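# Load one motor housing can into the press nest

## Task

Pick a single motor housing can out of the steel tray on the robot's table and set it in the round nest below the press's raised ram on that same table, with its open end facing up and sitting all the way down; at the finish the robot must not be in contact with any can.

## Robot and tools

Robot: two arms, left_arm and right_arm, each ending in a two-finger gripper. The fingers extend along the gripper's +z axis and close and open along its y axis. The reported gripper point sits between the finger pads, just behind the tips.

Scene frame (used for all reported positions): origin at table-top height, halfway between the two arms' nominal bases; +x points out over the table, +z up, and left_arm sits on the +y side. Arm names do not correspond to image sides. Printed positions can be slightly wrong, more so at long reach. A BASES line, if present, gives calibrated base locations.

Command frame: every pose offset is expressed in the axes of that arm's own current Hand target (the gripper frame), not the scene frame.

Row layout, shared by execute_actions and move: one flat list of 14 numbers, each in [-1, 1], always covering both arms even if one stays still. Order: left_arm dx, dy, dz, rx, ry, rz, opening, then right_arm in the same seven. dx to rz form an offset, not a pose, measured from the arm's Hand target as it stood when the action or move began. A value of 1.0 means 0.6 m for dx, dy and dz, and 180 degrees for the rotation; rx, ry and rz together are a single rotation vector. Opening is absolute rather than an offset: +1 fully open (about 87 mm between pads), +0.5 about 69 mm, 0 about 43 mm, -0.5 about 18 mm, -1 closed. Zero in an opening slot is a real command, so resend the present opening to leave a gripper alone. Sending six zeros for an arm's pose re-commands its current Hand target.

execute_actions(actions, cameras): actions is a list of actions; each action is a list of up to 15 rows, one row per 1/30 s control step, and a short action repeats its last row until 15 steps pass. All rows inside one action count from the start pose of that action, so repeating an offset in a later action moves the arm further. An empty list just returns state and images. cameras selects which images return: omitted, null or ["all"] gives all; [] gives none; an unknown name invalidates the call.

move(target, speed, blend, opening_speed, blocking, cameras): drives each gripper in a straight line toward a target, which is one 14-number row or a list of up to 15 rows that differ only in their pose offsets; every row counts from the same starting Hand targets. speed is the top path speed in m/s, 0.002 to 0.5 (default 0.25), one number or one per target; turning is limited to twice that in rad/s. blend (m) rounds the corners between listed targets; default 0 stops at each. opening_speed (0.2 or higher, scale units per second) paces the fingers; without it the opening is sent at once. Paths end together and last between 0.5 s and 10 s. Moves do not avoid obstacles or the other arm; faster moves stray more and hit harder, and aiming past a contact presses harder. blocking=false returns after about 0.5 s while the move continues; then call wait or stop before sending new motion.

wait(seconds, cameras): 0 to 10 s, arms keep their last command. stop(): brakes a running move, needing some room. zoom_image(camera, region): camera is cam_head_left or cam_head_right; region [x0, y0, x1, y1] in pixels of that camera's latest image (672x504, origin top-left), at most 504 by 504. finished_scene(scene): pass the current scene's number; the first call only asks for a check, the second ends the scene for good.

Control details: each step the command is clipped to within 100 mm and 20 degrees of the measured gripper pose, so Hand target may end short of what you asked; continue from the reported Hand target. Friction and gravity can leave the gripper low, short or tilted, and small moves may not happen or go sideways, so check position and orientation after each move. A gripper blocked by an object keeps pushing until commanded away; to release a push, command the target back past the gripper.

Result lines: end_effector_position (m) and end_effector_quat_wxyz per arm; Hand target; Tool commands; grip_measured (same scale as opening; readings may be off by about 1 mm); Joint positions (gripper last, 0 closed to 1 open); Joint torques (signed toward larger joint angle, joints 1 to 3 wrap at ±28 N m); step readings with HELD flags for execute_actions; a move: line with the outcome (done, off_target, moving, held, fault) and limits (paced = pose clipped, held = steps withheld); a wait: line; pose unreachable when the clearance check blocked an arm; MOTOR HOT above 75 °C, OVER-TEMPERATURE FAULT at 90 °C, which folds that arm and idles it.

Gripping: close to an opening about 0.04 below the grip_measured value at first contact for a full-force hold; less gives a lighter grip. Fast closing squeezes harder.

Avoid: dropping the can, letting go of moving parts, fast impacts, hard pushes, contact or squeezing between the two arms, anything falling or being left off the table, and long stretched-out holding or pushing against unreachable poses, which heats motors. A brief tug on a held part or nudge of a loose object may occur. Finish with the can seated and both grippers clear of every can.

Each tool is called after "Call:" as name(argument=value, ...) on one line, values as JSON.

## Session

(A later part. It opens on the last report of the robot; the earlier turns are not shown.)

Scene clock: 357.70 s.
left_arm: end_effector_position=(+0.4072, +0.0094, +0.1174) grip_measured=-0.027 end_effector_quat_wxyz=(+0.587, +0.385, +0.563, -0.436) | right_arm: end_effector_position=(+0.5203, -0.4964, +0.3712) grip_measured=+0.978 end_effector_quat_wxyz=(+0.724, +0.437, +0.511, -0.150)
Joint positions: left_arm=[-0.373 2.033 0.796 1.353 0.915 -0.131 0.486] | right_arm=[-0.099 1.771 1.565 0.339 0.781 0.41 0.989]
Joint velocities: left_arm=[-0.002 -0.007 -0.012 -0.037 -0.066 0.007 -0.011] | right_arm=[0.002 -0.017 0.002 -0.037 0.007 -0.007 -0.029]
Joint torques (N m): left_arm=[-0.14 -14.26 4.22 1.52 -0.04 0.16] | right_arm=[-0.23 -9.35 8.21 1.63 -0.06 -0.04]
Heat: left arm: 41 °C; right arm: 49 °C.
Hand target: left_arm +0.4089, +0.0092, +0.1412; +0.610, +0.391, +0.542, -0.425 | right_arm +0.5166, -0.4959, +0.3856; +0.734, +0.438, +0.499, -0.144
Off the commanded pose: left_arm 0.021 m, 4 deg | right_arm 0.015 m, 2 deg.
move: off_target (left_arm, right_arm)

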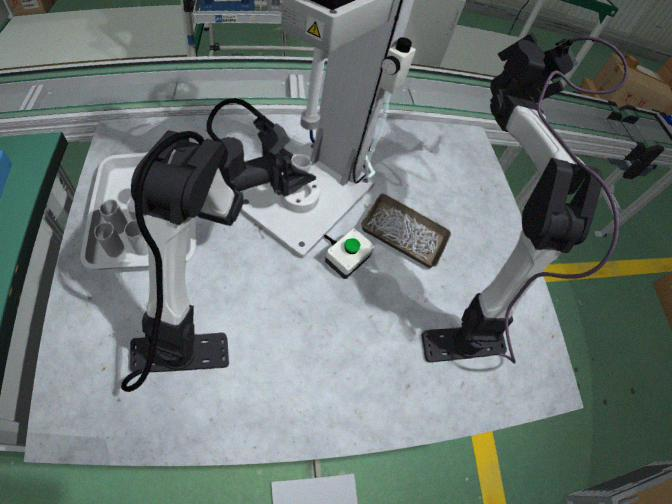

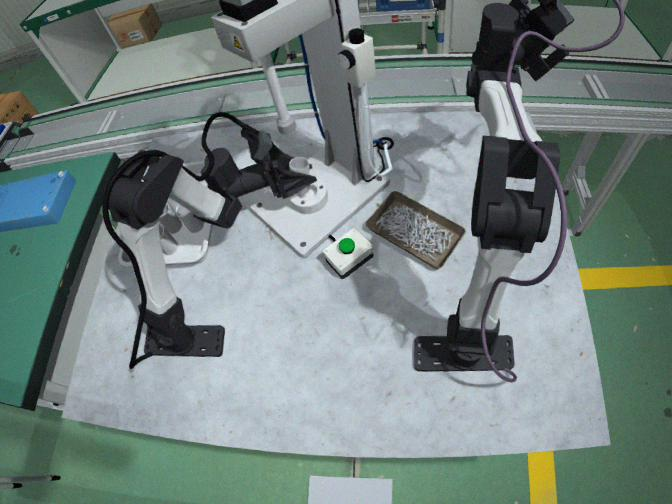

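Call:
move(target=[-0.0095,-0.0272,0.0068,0,0,0,-0.35,0,0,0,0,0,0,1], speed=0.06)

Call:
zoom_image(camera="cam_head_right", region=[260, 130, 350, 220])

Call:
zoom_image(camera="cam_head_left", region=[260, 130, 350, 220])

Scene clock: 364.87 s.
left_arm: end_effector_position=(+0.3956, +0.0006, +0.1286) grip_measured=-0.027 end_effector_quat_wxyz=(+0.592, +0.385, +0.559, -0.434) | right_arm: end_effector_position=(+0.5203, -0.4964, +0.3712) grip_measured=+0.978 end_effector_quat_wxyz=(+0.724, +0.437, +0.511, -0.150)
Joint positions: left_arm=[-0.409 1.976 0.762 1.336 0.876 -0.124 0.486] | right_arm=[-0.099 1.771 1.565 0.339 0.781 0.41 0.989]
Joint velocities: left_arm=[-0.022 -0.012 -0.012 -0.051 0.081 -0.051 0.004] | right_arm=[0.007 -0.027 -0.022 -0.081 -0.037 0.007 0.013]
Joint torques (N m): left_arm=[-0.32 -13.46 3.69 1.52 -0.01 0.15] | right_arm=[-0.23 -9.36 8.2 1.63 -0.06 -0.04]
Heat: left arm: 42 °C; right arm: 49 °C.
Hand target: left_arm +0.3947, +0.0002, +0.1474; +0.611, +0.390, +0.542, -0.426 | right_arm +0.5166, -0.4959, +0.3856; +0.734, +0.438, +0.499, -0.144
Off the commanded pose: left_arm 0.018 m, 3 deg | right_arm 0.015 m, 2 deg.
move: off_target (left_arm, right_arm)

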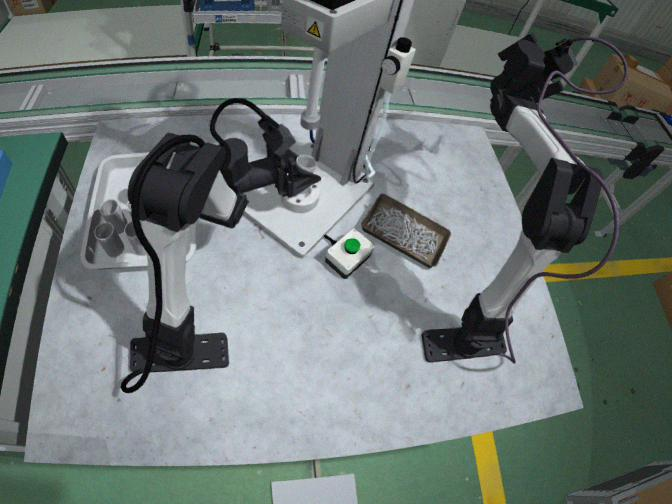

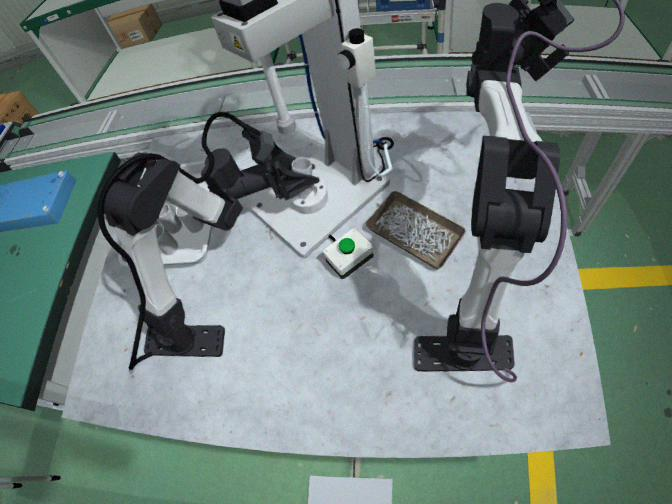

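Scaled by 5.600.

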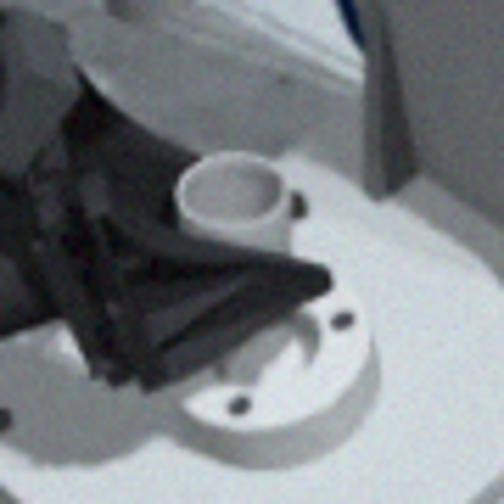

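Scaled by 5.600.

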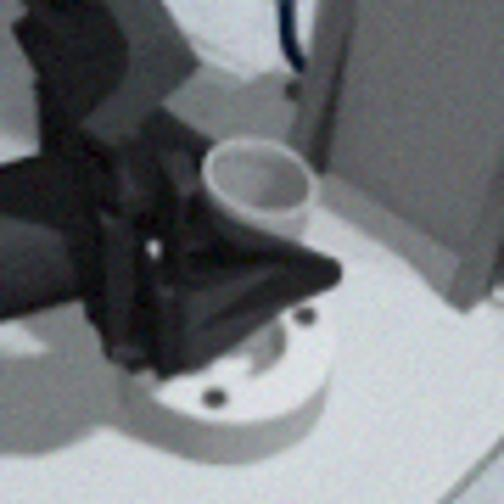

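Call:
zoom_image(camera="cam_head_right", region=[280, 150, 330, 200])

Call:
zoom_image(camera="cam_head_left", region=[280, 150, 330, 200])

Scaled by 10.080.

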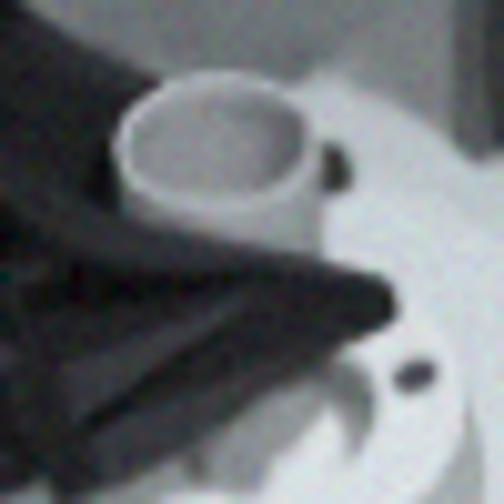

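Scaled by 10.080.

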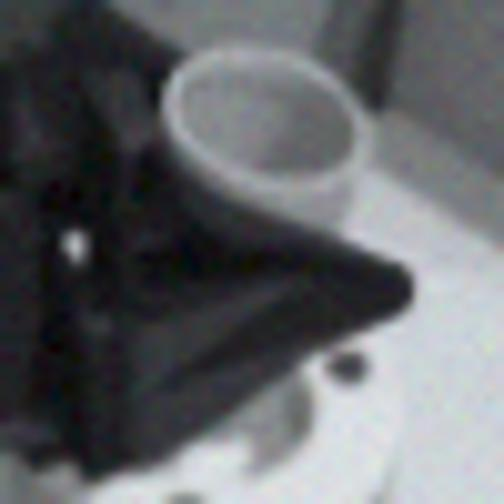

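Call:
move(target=[0.023,-0.001,0.002,0,0,0,-0.35,0,0,0,0,0,0,1], speed=0.04)

Call:
zoom_image(camera="cam_head_right", region=[270, 140, 340, 210])

Call:
zoom_image(camera="cam_head_left", region=[270, 140, 340, 210])

Scene clock: 378.63 s.
left_arm: end_effector_position=(+0.3958, -0.0009, +0.1331) grip_measured=-0.027 end_effector_quat_wxyz=(+0.601, +0.388, +0.550, -0.431) | right_arm: end_effector_position=(+0.5203, -0.4964, +0.3712) grip_measured=+0.978 end_effector_quat_wxyz=(+0.724, +0.437, +0.511, -0.150)
Joint positions: left_arm=[-0.414 1.976 0.762 1.359 0.87 -0.12 0.486] | right_arm=[-0.099 1.771 1.565 0.339 0.781 0.41 0.989]
Joint velocities: left_arm=[0.002 -0.007 0.017 0.007 0.037 0.022 0.004] | right_arm=[-0.002 0.012 -0.007 -0.007 0.022 -0.051 0.003]
Joint torques (N m): left_arm=[-0.59 -8.21 3.47 1.82 -0.05 0.18] | right_arm=[-0.21 -9.36 8.21 1.63 -0.06 -0.04]
Heat: left arm: 45 °C; right arm: 49 °C.
Hand target: left_arm +0.3952, -0.0023, +0.1337; +0.611, +0.390, +0.542, -0.426 | right_arm +0.5166, -0.4959, +0.3856; +0.734, +0.438, +0.499, -0.144
Off the commanded pose: left_arm 0.002 m, 2 deg | right_arm 0.015 m, 2 deg.
move: off_target (right_arm)

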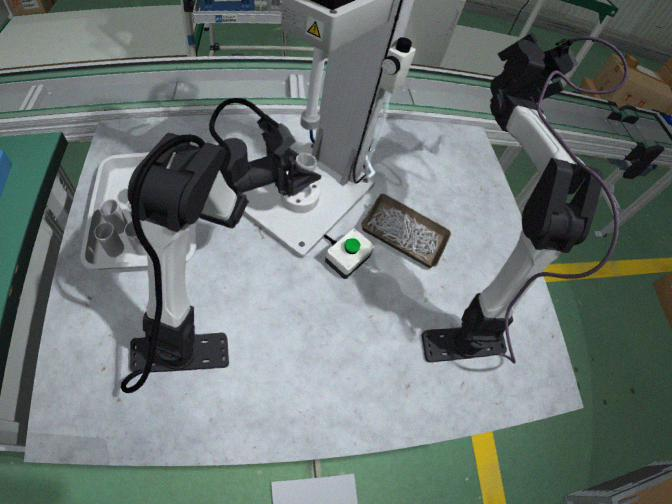

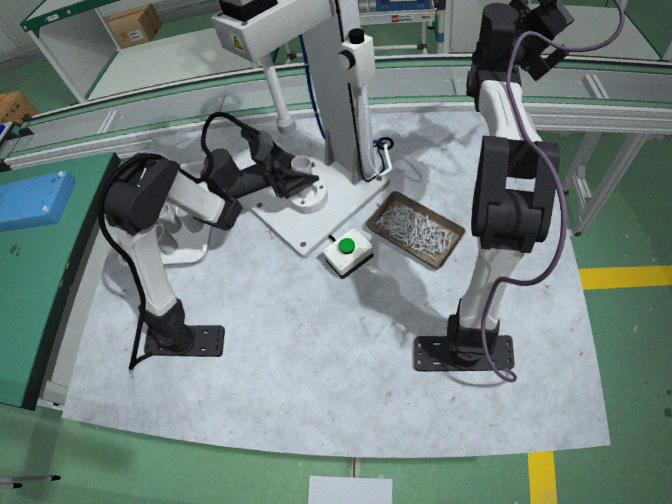

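Scaled by 7.200.

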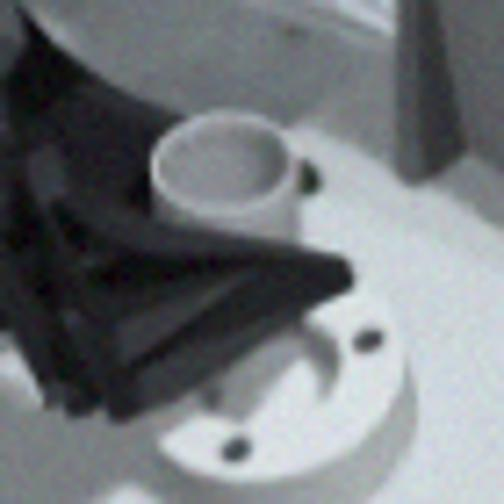

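Scaled by 7.200.

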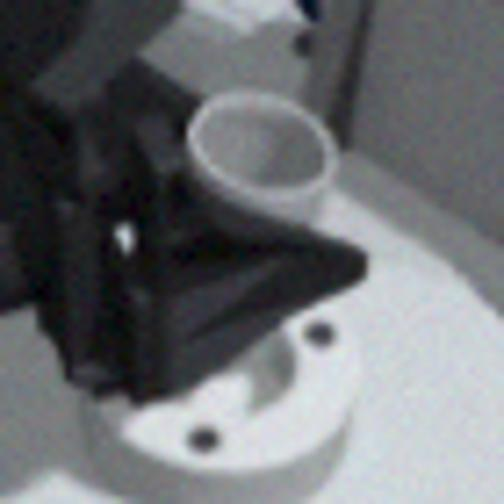

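Call:
move(target=[-0.0157,0.0783,-0.1602,0,0,0,-0.35,0,0,0,0,0,0,1], speed=0.1)

Call:
zoom_image(camera="cam_head_right", region=[240, 140, 330, 230])

Call:
zoom_image(camera="cam_head_left", region=[230, 140, 320, 230])

Scene clock: 387.73 s.
left_arm: end_effector_position=(+0.4076, +0.1050, +0.1304) grip_measured=-0.027 end_effector_quat_wxyz=(+0.605, +0.392, +0.551, -0.421) | right_arm: end_effector_position=(+0.5203, -0.4964, +0.3712) grip_measured=+0.978 end_effector_quat_wxyz=(+0.724, +0.437, +0.511, -0.150)
Joint positions: left_arm=[-0.099 1.976 0.71 1.49 1.172 -0.197 0.486] | right_arm=[-0.099 1.771 1.565 0.339 0.781 0.41 0.989]
Joint velocities: left_arm=[-0.007 -0.012 0.007 -0.007 -0.022 0.007 0.004] | right_arm=[0.002 -0.002 -0.007 0.022 0.022 -0.051 0.013]
Joint torques (N m): left_arm=[0.18 -8.06 3.56 1.49 0.1 -0.06] | right_arm=[-0.23 -9.36 8.21 1.62 -0.06 -0.04]
Heat: left arm: 44 °C; right arm: 49 °C.
Hand target: left_arm +0.4066, +0.1054, +0.1322; +0.609, +0.395, +0.544, -0.421 | right_arm +0.5166, -0.4959, +0.3856; +0.734, +0.438, +0.499, -0.144
Off the commanded pose: left_arm 0.003 m, 1 deg | right_arm 0.015 m, 2 deg.
move: off_target (right_arm)

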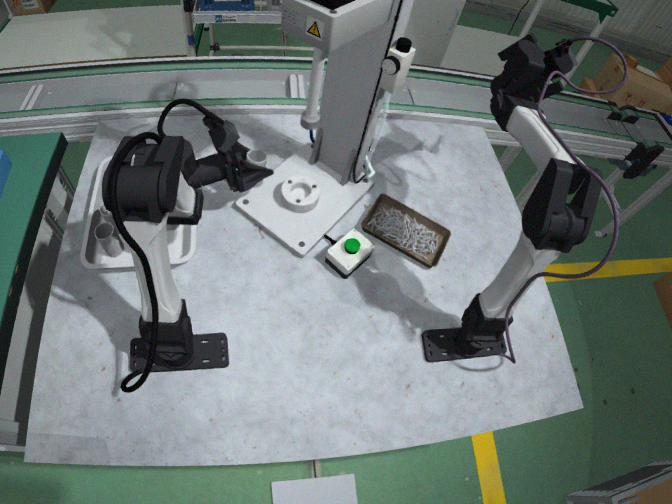

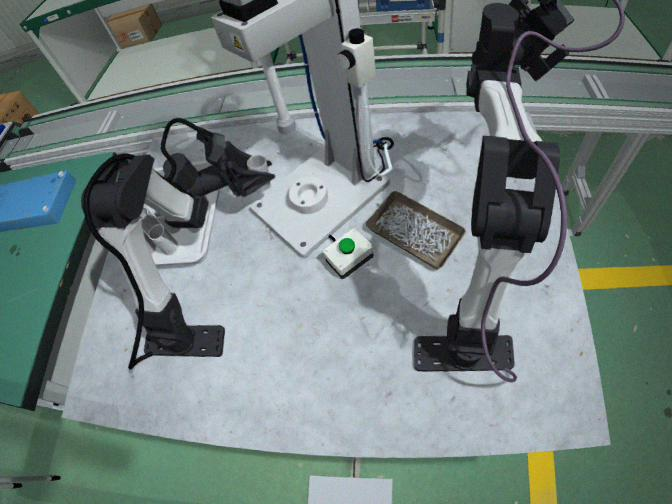

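Scaled by 5.600.

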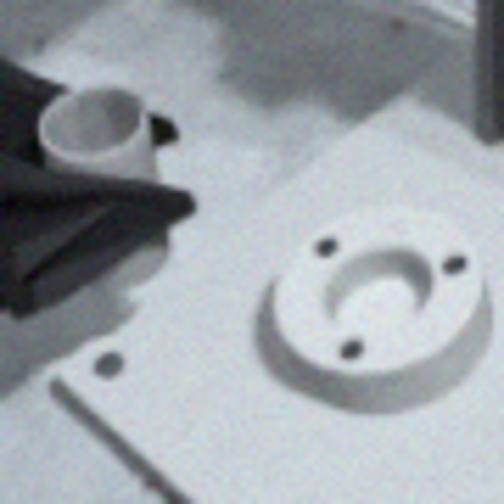

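Scaled by 5.600.

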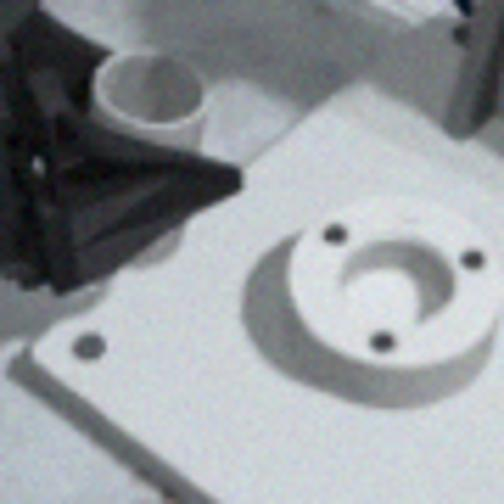

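Call:
move(target=[0.002,-0.114,0.0193,0,0,0,-0.35,0,0,0,0,0,0,1], speed=0.1)

Call:
zoom_image(camera="cam_head_right", region=[240, 140, 330, 230])

Call:
zoom_image(camera="cam_head_left", region=[230, 140, 320, 230])

Scene clock: 393.83 s.
left_arm: end_effector_position=(+0.3457, +0.0713, +0.1169) grip_measured=-0.027 end_effector_quat_wxyz=(+0.587, +0.383, +0.564, -0.436) | right_arm: end_effector_position=(+0.5203, -0.4964, +0.3712) grip_measured=+0.978 end_effector_quat_wxyz=(+0.724, +0.437, +0.511, -0.150)
Joint positions: left_arm=[-0.229 1.867 0.475 1.534 1.056 -0.166 0.486] | right_arm=[-0.099 1.771 1.565 0.339 0.781 0.41 0.989]
Joint velocities: left_arm=[-0.002 -0.012 0.012 -0.051 0.037 0.007 -0.009] | right_arm=[-0.002 -0.007 -0.017 -0.066 -0.037 -0.066 0.013]
Joint torques (N m): left_arm=[-0.43 -10.66 2.86 1.63 -0.03 0.16] | right_arm=[-0.24 -9.36 8.21 1.63 -0.06 -0.04]
Heat: left arm: 43 °C; right arm: 49 °C.
Hand target: left_arm +0.3464, +0.0707, +0.1328; +0.610, +0.393, +0.543, -0.423 | right_arm +0.5166, -0.4959, +0.3856; +0.734, +0.438, +0.499, -0.144
Off the commanded pose: left_arm 0.014 m, 4 deg | right_arm 0.015 m, 2 deg.
move: off_target (left_arm, right_arm)

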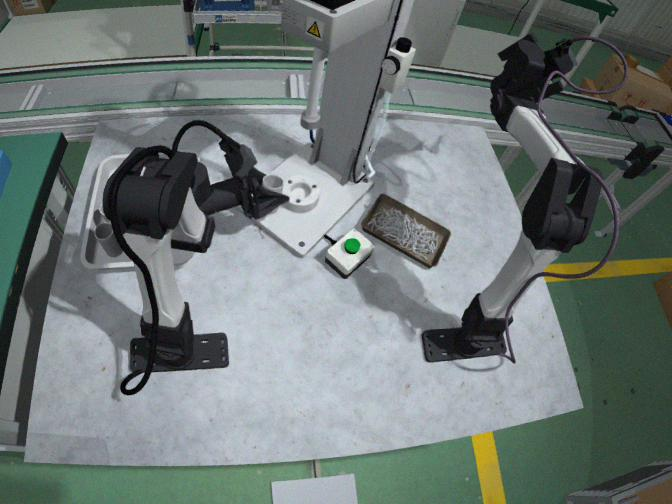

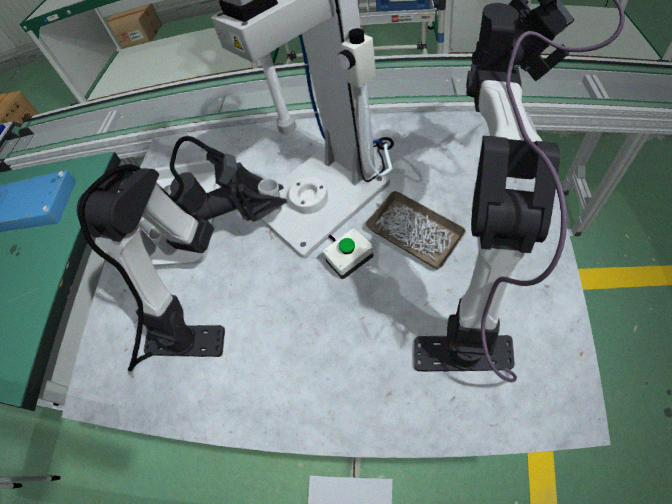

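Scaled by 5.600.

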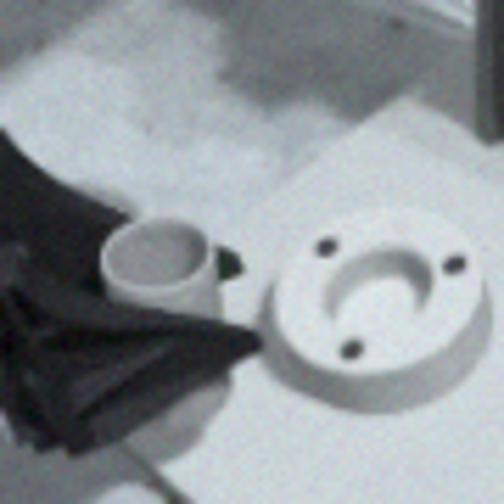

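Scaled by 5.600.

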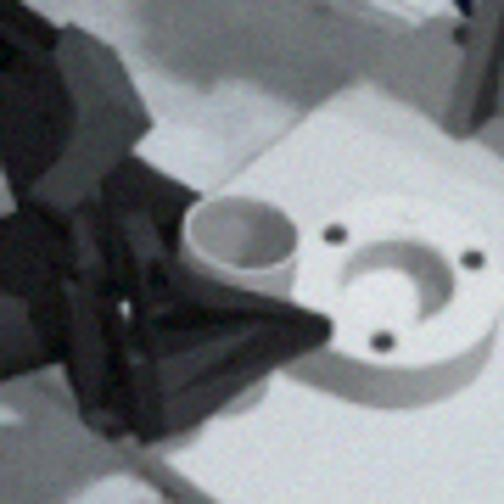

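Call:
move(target=[[-0.025,0,0.0025,0,0,0,-0.35,0,0,0,0,0,0,1],[-0.0055,0.055,0.1513,0,0,0,-0.35,0,0,0,0,0,0,1]], speed=0.08)

Call:
zoom_image(camera="cam_head_right", region=[270, 140, 340, 210])

Call:
zoom_image(camera="cam_head_left", region=[270, 140, 340, 210])

Scene clock: 410.63 s.
left_arm: end_effector_position=(+0.4002, +0.0005, +0.1384) grip_measured=-0.027 end_effector_quat_wxyz=(+0.598, +0.387, +0.553, -0.433) | right_arm: end_effector_position=(+0.5203, -0.4964, +0.3712) grip_measured=+0.978 end_effector_quat_wxyz=(+0.724, +0.437, +0.511, -0.150)
Joint positions: left_arm=[-0.405 1.963 0.784 1.318 0.881 -0.124 0.486] | right_arm=[-0.099 1.771 1.565 0.339 0.781 0.41 0.989]
Joint velocities: left_arm=[0.012 -0.002 -0.002 -0.037 0.051 -0.007 0.001] | right_arm=[-0.017 -0.002 0.007 -0.022 -0.066 0.051 -0.003]
Joint torques (N m): left_arm=[-0.38 -8.39 6.61 1.54 -0.03 0.17] | right_arm=[-0.23 -9.36 8.21 1.63 -0.06 -0.04]
Heat: left arm: 44 °C; right arm: 49 °C.
Hand target: left_arm +0.4077, -0.0033, +0.1460; +0.611, +0.391, +0.542, -0.426 | right_arm +0.5166, -0.4959, +0.3856; +0.734, +0.438, +0.499, -0.144
Off the commanded pose: left_arm 0.011 m, 2 deg | right_arm 0.015 m, 2 deg.
move: off_target (left_arm, right_arm)

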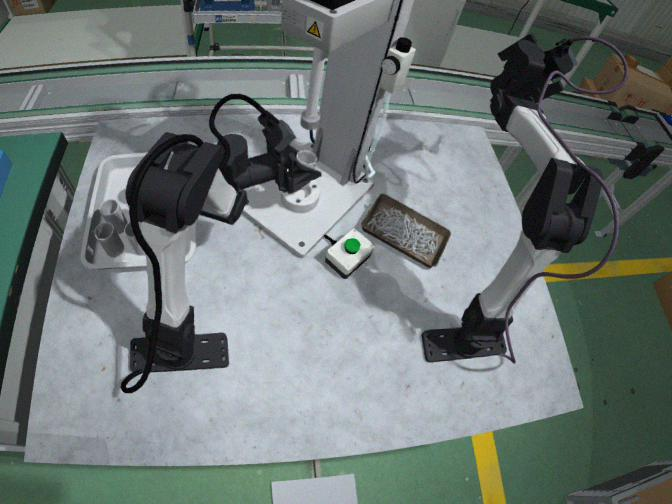

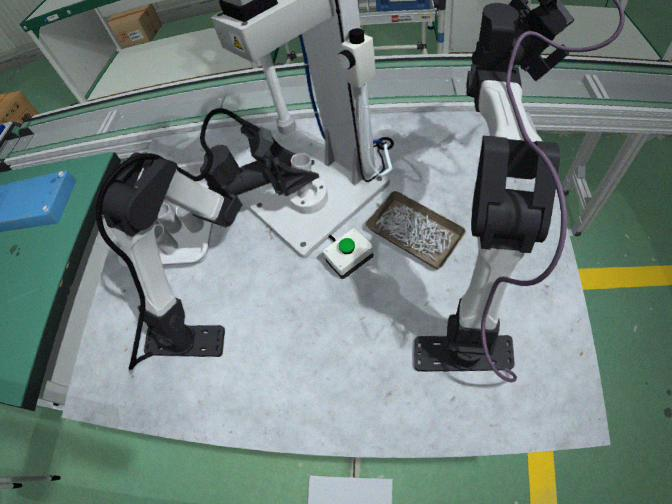

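Scaled by 7.200.

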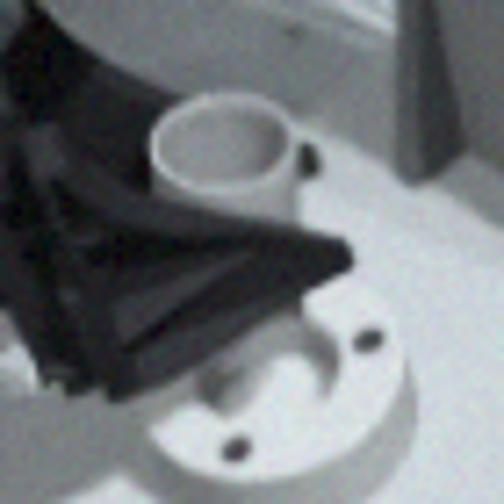

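Scaled by 7.200.

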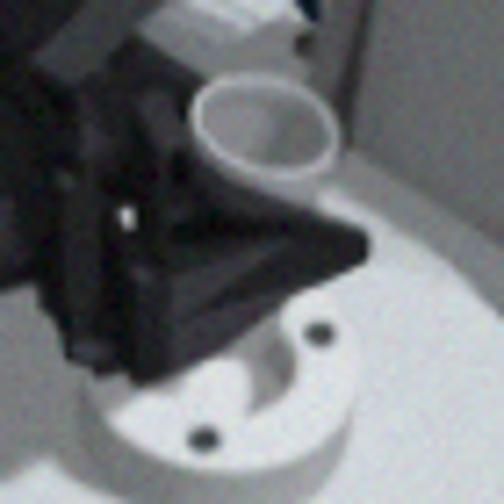

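Call:
move(target=[0.032,0.0187,0.0038,0,0,0,-0.35,0,0,0,0,0,0,1], speed=0.04)

Call:
zoom_image(camera="cam_head_right", region=[270, 140, 340, 210])

Call:
zoom_image(camera="cam_head_left", region=[270, 140, 340, 210])

Scene clock: 417.07 s.
left_arm: end_effector_position=(+0.4106, -0.0033, +0.1175) grip_measured=-0.027 end_effector_quat_wxyz=(+0.592, +0.386, +0.559, -0.434) | right_arm: end_effector_position=(+0.5203, -0.4964, +0.3712) grip_measured=+0.978 end_effector_quat_wxyz=(+0.724, +0.437, +0.511, -0.150)
Joint positions: left_arm=[-0.405 2.055 0.826 1.351 0.882 -0.122 0.486] | right_arm=[-0.099 1.771 1.565 0.339 0.781 0.41 0.989]
Joint velocities: left_arm=[-0.012 -0.002 -0.012 0.022 -0.007 -0.037 0.001] | right_arm=[-0.002 -0.007 -0.002 0.022 -0.081 0.051 -0.003]
Joint torques (N m): left_arm=[0.69 -8.58 6.22 1.74 0.08 0.15] | right_arm=[-0.23 -9.35 8.21 1.63 -0.06 -0.04]
Heat: left arm: 43 °C; right arm: 49 °C.
Hand target: left_arm +0.4197, -0.0032, +0.1269; +0.611, +0.391, +0.542, -0.426 | right_arm +0.5166, -0.4959, +0.3856; +0.734, +0.438, +0.499, -0.144
Off the commanded pose: left_arm 0.014 m, 3 deg | right_arm 0.015 m, 2 deg.
move: off_target (left_arm, right_arm)

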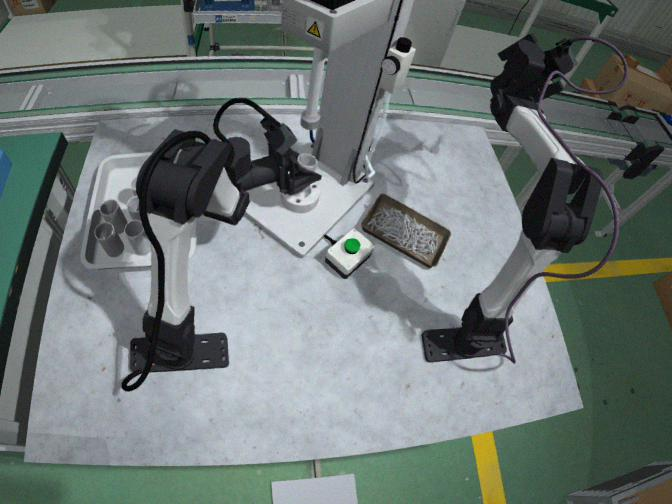

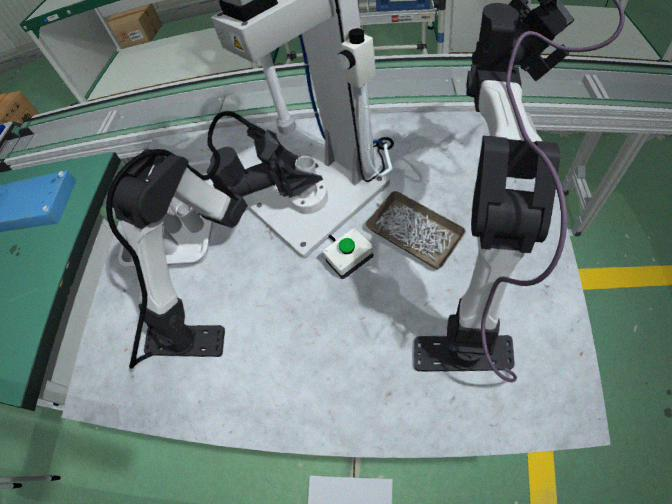

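Scaled by 7.200.

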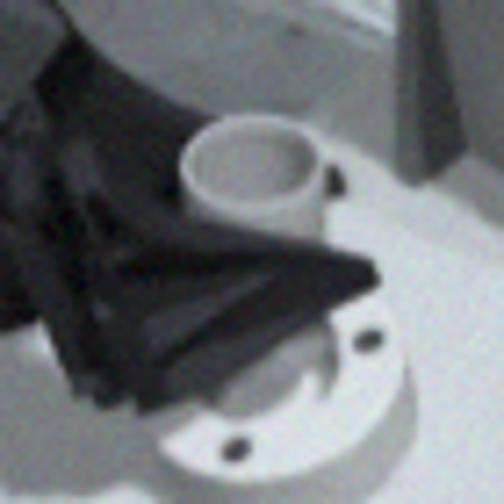

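Scaled by 7.200.

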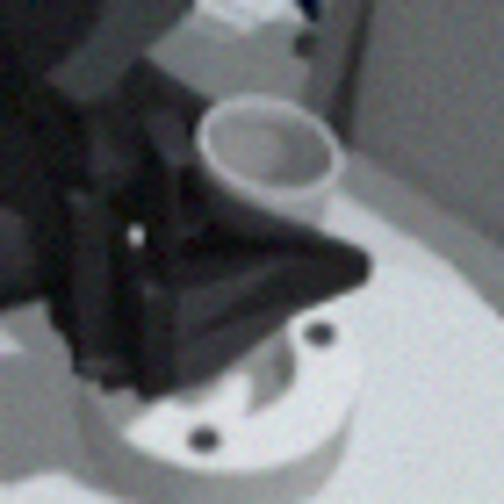

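Call:
move(target=[0.0187,-0.0063,-0.0133,0,0,0,-0.35,0,0,0,0,0,0,1], speed=0.03)

Call:
zoom_image(camera="cam_head_right", region=[270, 140, 340, 210])

Call:
zoom_image(camera="cam_head_left", region=[270, 140, 340, 210])

Scene clock: 425.67 s.
left_arm: end_effector_position=(+0.4130, -0.0015, +0.1174) grip_measured=-0.027 end_effector_quat_wxyz=(+0.605, +0.389, +0.545, -0.429) | right_arm: end_effector_position=(+0.5203, -0.4964, +0.3712) grip_measured=+0.978 end_effector_quat_wxyz=(+0.724, +0.437, +0.511, -0.150)
Joint positions: left_arm=[-0.399 2.083 0.826 1.419 0.885 -0.122 0.486] | right_arm=[-0.099 1.771 1.565 0.339 0.781 0.41 0.989]
Joint velocities: left_arm=[0.017 -0.007 -0.017 -0.007 -0.022 -0.007 0.001] | right_arm=[-0.002 -0.007 -0.002 -0.037 0.007 -0.037 -0.003]
Joint torques (N m): left_arm=[0.79 -8.59 3.29 1.61 0.08 0.14] | right_arm=[-0.23 -9.36 8.21 1.63 -0.06 -0.04]
Heat: left arm: 42 °C; right arm: 49 °C.
Hand target: left_arm +0.4139, +0.0020, +0.1147; +0.611, +0.391, +0.542, -0.425 | right_arm +0.5166, -0.4959, +0.3856; +0.734, +0.438, +0.499, -0.144
Off the commanded pose: left_arm 0.004 m, 1 deg | right_arm 0.015 m, 2 deg.
move: off_target (right_arm)

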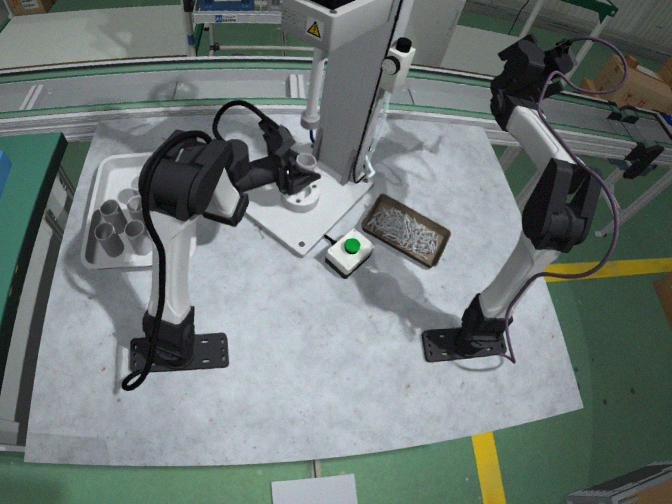

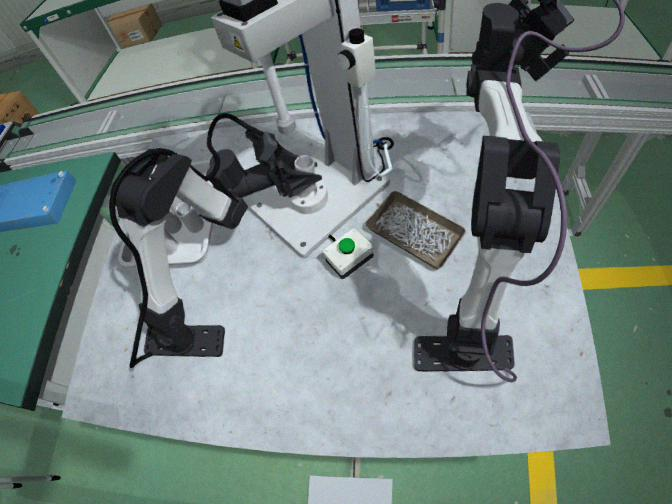

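Scaled by 7.200.

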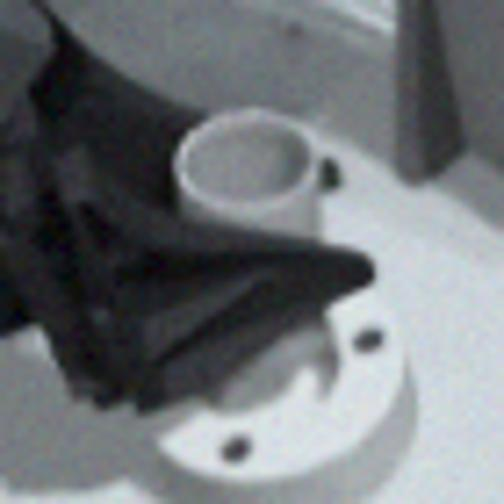

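Scaled by 7.200.

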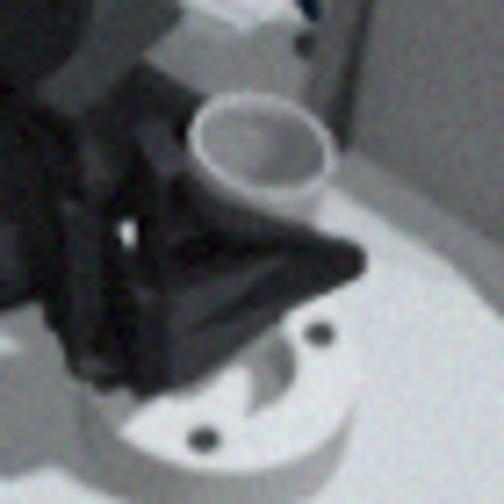

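Call:
move(target=[0.0223,-0.0023,-0.0102,0,0,0,-0.35,0,0,0,0,0,0,1], speed=0.03)

Call:
zoom_image(camera="cam_head_right", region=[270, 140, 340, 210])

Call:
zoom_image(camera="cam_head_left", region=[270, 140, 340, 210])

Scene clock: 429.87 s.
left_arm: end_effector_position=(+0.4103, +0.0001, +0.1163) grip_measured=-0.027 end_effector_quat_wxyz=(+0.622, +0.397, +0.524, -0.425) | right_arm: end_effector_position=(+0.5203, -0.4964, +0.3712) grip_measured=+0.978 end_effector_quat_wxyz=(+0.724, +0.437, +0.511, -0.150)
Joint positions: left_arm=[-0.395 2.119 0.812 1.525 0.894 -0.122 0.486] | right_arm=[-0.099 1.771 1.565 0.339 0.781 0.41 0.989]
Joint velocities: left_arm=[-0.032 0.002 -0.032 0.066 -0.051 0.007 -0.004] | right_arm=[-0.017 0.002 -0.002 -0.037 -0.022 -0.066 -0.034]
Joint torques (N m): left_arm=[1.18 -7.51 2.51 1.27 0.04 0.06] | right_arm=[-0.23 -9.36 8.21 1.63 -0.06 -0.04]
Heat: left arm: 42 °C; right arm: 50 °C.
Hand target: left_arm +0.4111, +0.0062, +0.1007; +0.611, +0.391, +0.542, -0.425 | right_arm +0.5166, -0.4959, +0.3856; +0.734, +0.438, +0.499, -0.144
Off the commanded pose: left_arm 0.017 m, 2 deg | right_arm 0.015 m, 2 deg.
move: off_target (left_arm, right_arm)

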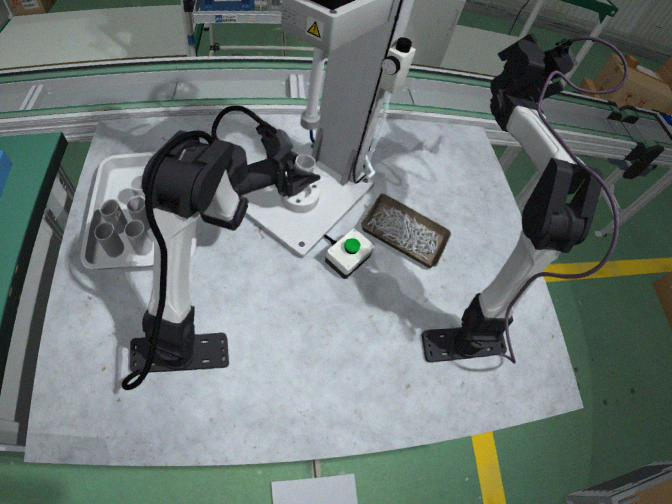

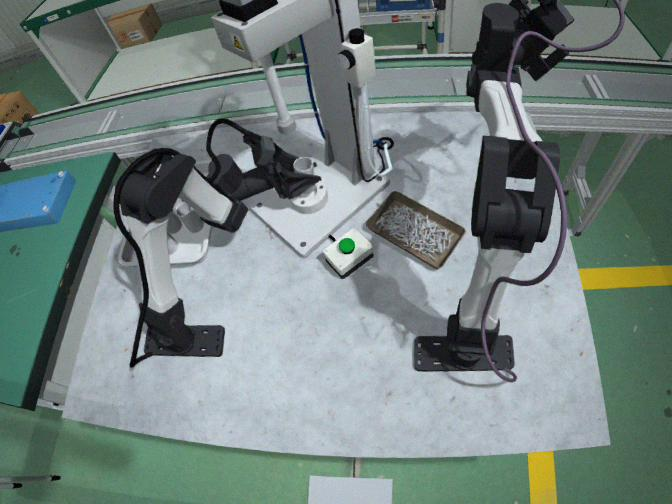

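Scaled by 7.200.

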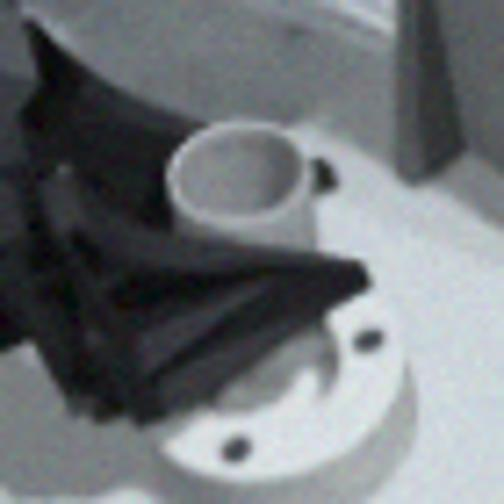

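Scaled by 7.200.

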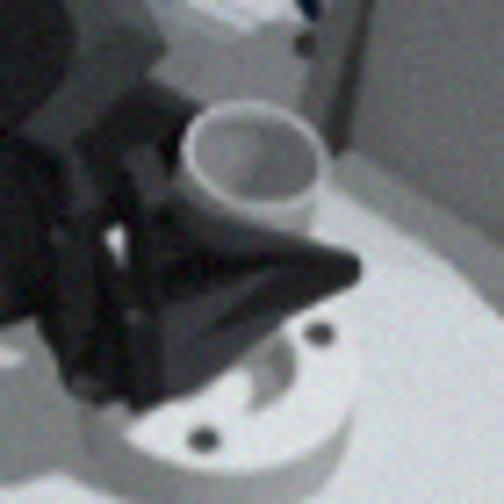

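Call:
zoom_image(camera="cam_head_right", region=[290, 170, 325, 205])

Call:
zoom_image(camera="cam_head_left", region=[285, 170, 320, 205])

Scaled by 14.400.

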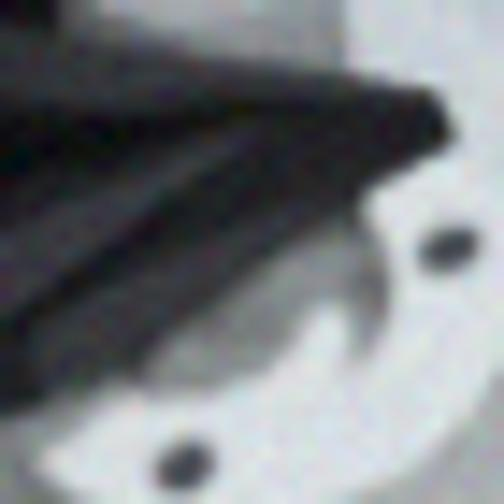

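Scaled by 14.400.

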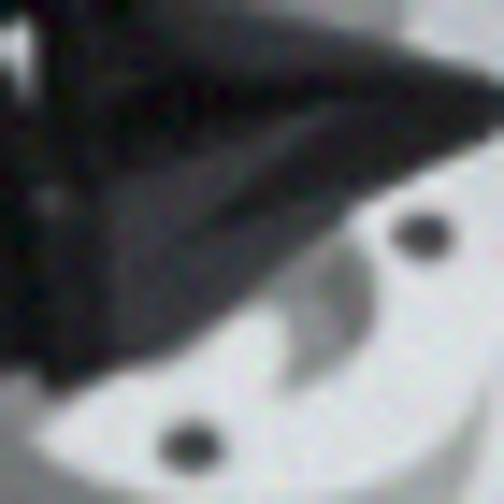

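Call:
move(target=[-0.0263,-0.0175,0.021,0,0,0,-0.35,0,0,0,0,0,0,1], speed=0.04)

Call:
zoom_image(camera="cam_head_right", region=[285, 155, 335, 205])

Call:
zoom_image(camera="cam_head_left", region=[280, 155, 330, 205])

Scene clock: 444.10 s.
left_arm: end_effector_position=(+0.4100, -0.0052, +0.1167) grip_measured=-0.027 end_effector_quat_wxyz=(+0.617, +0.389, +0.535, -0.425) | right_arm: end_effector_position=(+0.5203, -0.4964, +0.3712) grip_measured=+0.978 end_effector_quat_wxyz=(+0.724, +0.437, +0.511, -0.150)
Joint positions: left_arm=[-0.414 2.102 0.812 1.482 0.863 -0.121 0.486] | right_arm=[-0.099 1.771 1.565 0.339 0.781 0.41 0.989]
Joint velocities: left_arm=[-0.002 0.022 -0.027 0.007 -0.037 0.037 0.004] | right_arm=[-0.007 -0.002 0.017 -0.007 0.022 0.037 0.008]
Joint torques (N m): left_arm=[-1.07 -12.52 2.48 1.05 -0.02 0.14] | right_arm=[-0.23 -9.36 8.21 1.63 -0.06 -0.04]
Heat: left arm: 41 °C; right arm: 50 °C.
Hand target: left_arm +0.4048, -0.0079, +0.1180; +0.611, +0.390, +0.541, -0.426 | right_arm +0.5166, -0.4959, +0.3856; +0.734, +0.438, +0.499, -0.144
Off the commanded pose: left_arm 0.006 m, 1 deg | right_arm 0.015 m, 2 deg.
move: off_target (right_arm)

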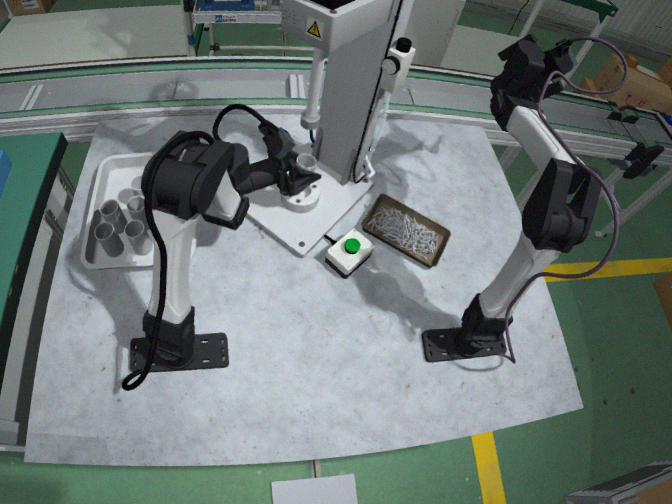

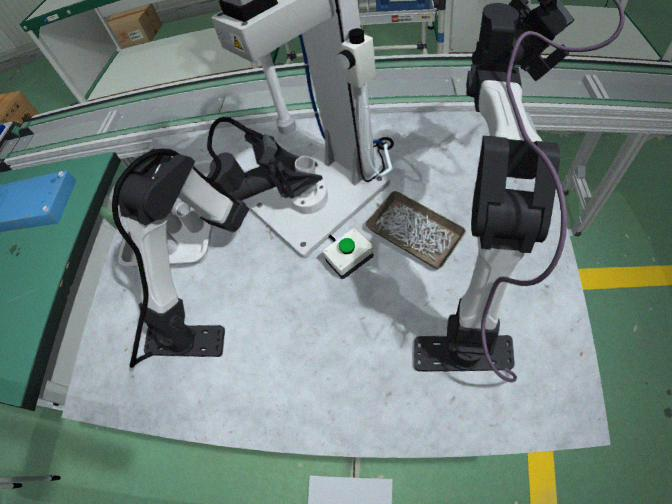

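Scaled by 10.080.

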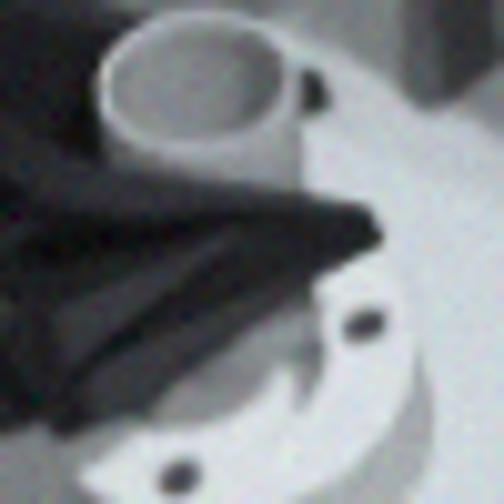

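Scaled by 10.080.

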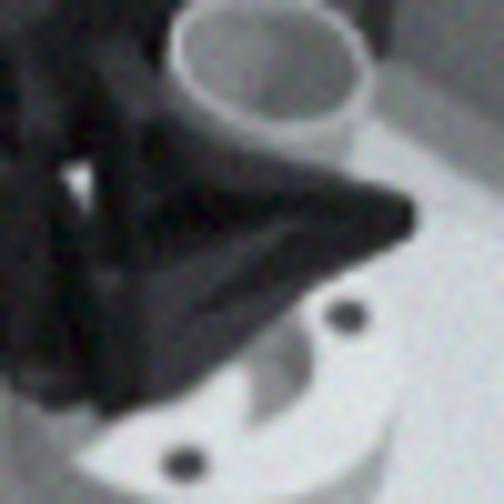

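Call:
move(target=[-0.0103,-0.0198,-0.0028,0,0,0,-0.35,0,0,0,0,0,0,1], speed=0.04)

Call:
zoom_image(camera="cam_head_right", region=[285, 155, 335, 205])

Call:
zoom_image(camera="cam_head_left", region=[280, 155, 330, 205])

Scene clock: 450.03 s.
left_arm: end_effector_position=(+0.3976, -0.0071, +0.1100) grip_measured=-0.027 end_effector_quat_wxyz=(+0.603, +0.383, +0.554, -0.427) | right_arm: end_effector_position=(+0.5203, -0.4964, +0.3712) grip_measured=+0.978 end_effector_quat_wxyz=(+0.724, +0.437, +0.511, -0.150)
Joint positions: left_arm=[-0.434 2.067 0.761 1.443 0.835 -0.113 0.486] | right_arm=[-0.099 1.771 1.565 0.339 0.781 0.41 0.989]
Joint velocities: left_arm=[-0.017 -0.007 -0.007 -0.007 0.007 0.007 0.004] | right_arm=[-0.002 -0.027 -0.022 -0.139 0.007 -0.051 -0.008]
Joint torques (N m): left_arm=[-0.9 -13.37 2.96 1.39 0.06 0.1] | right_arm=[-0.23 -9.36 8.21 1.63 -0.06 -0.04]
Heat: left arm: 42 °C; right arm: 50 °C.
Hand target: left_arm +0.3930, -0.0099, +0.1242; +0.611, +0.390, +0.541, -0.426 | right_arm +0.5166, -0.4959, +0.3856; +0.734, +0.438, +0.499, -0.144
Off the commanded pose: left_arm 0.015 m, 2 deg | right_arm 0.015 m, 2 deg.
move: off_target (left_arm, right_arm)

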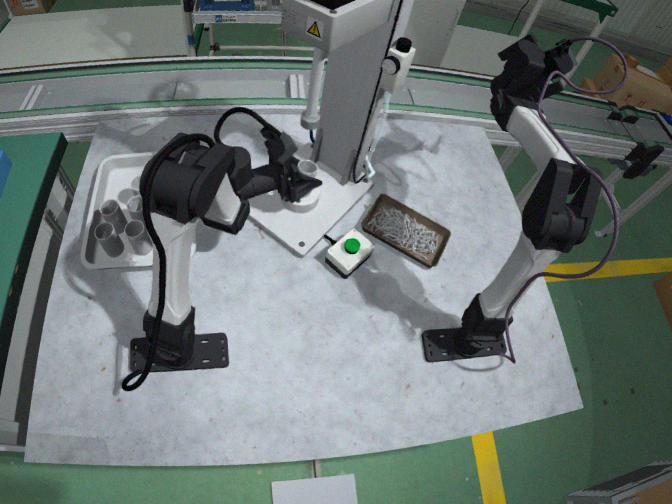

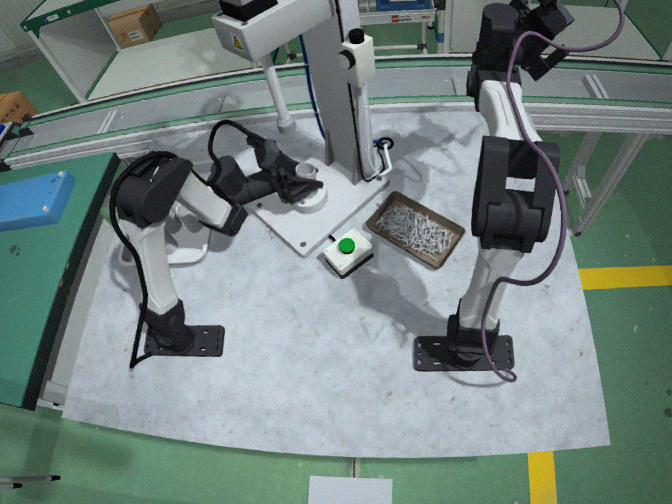

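Scaled by 10.080.

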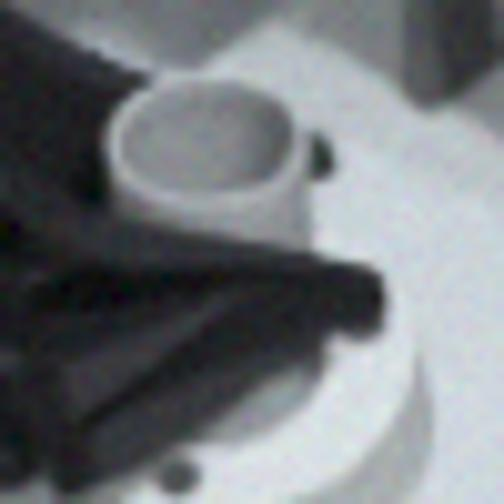

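Scaled by 10.080.

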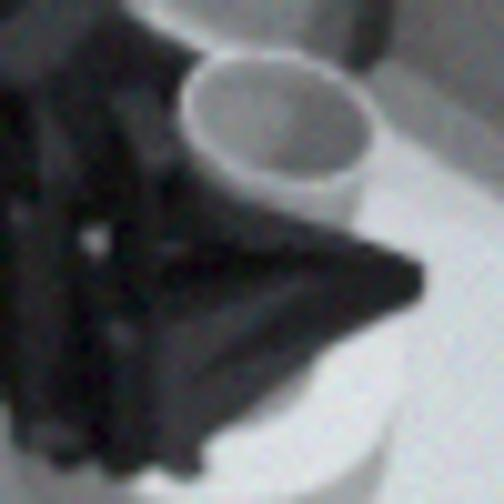

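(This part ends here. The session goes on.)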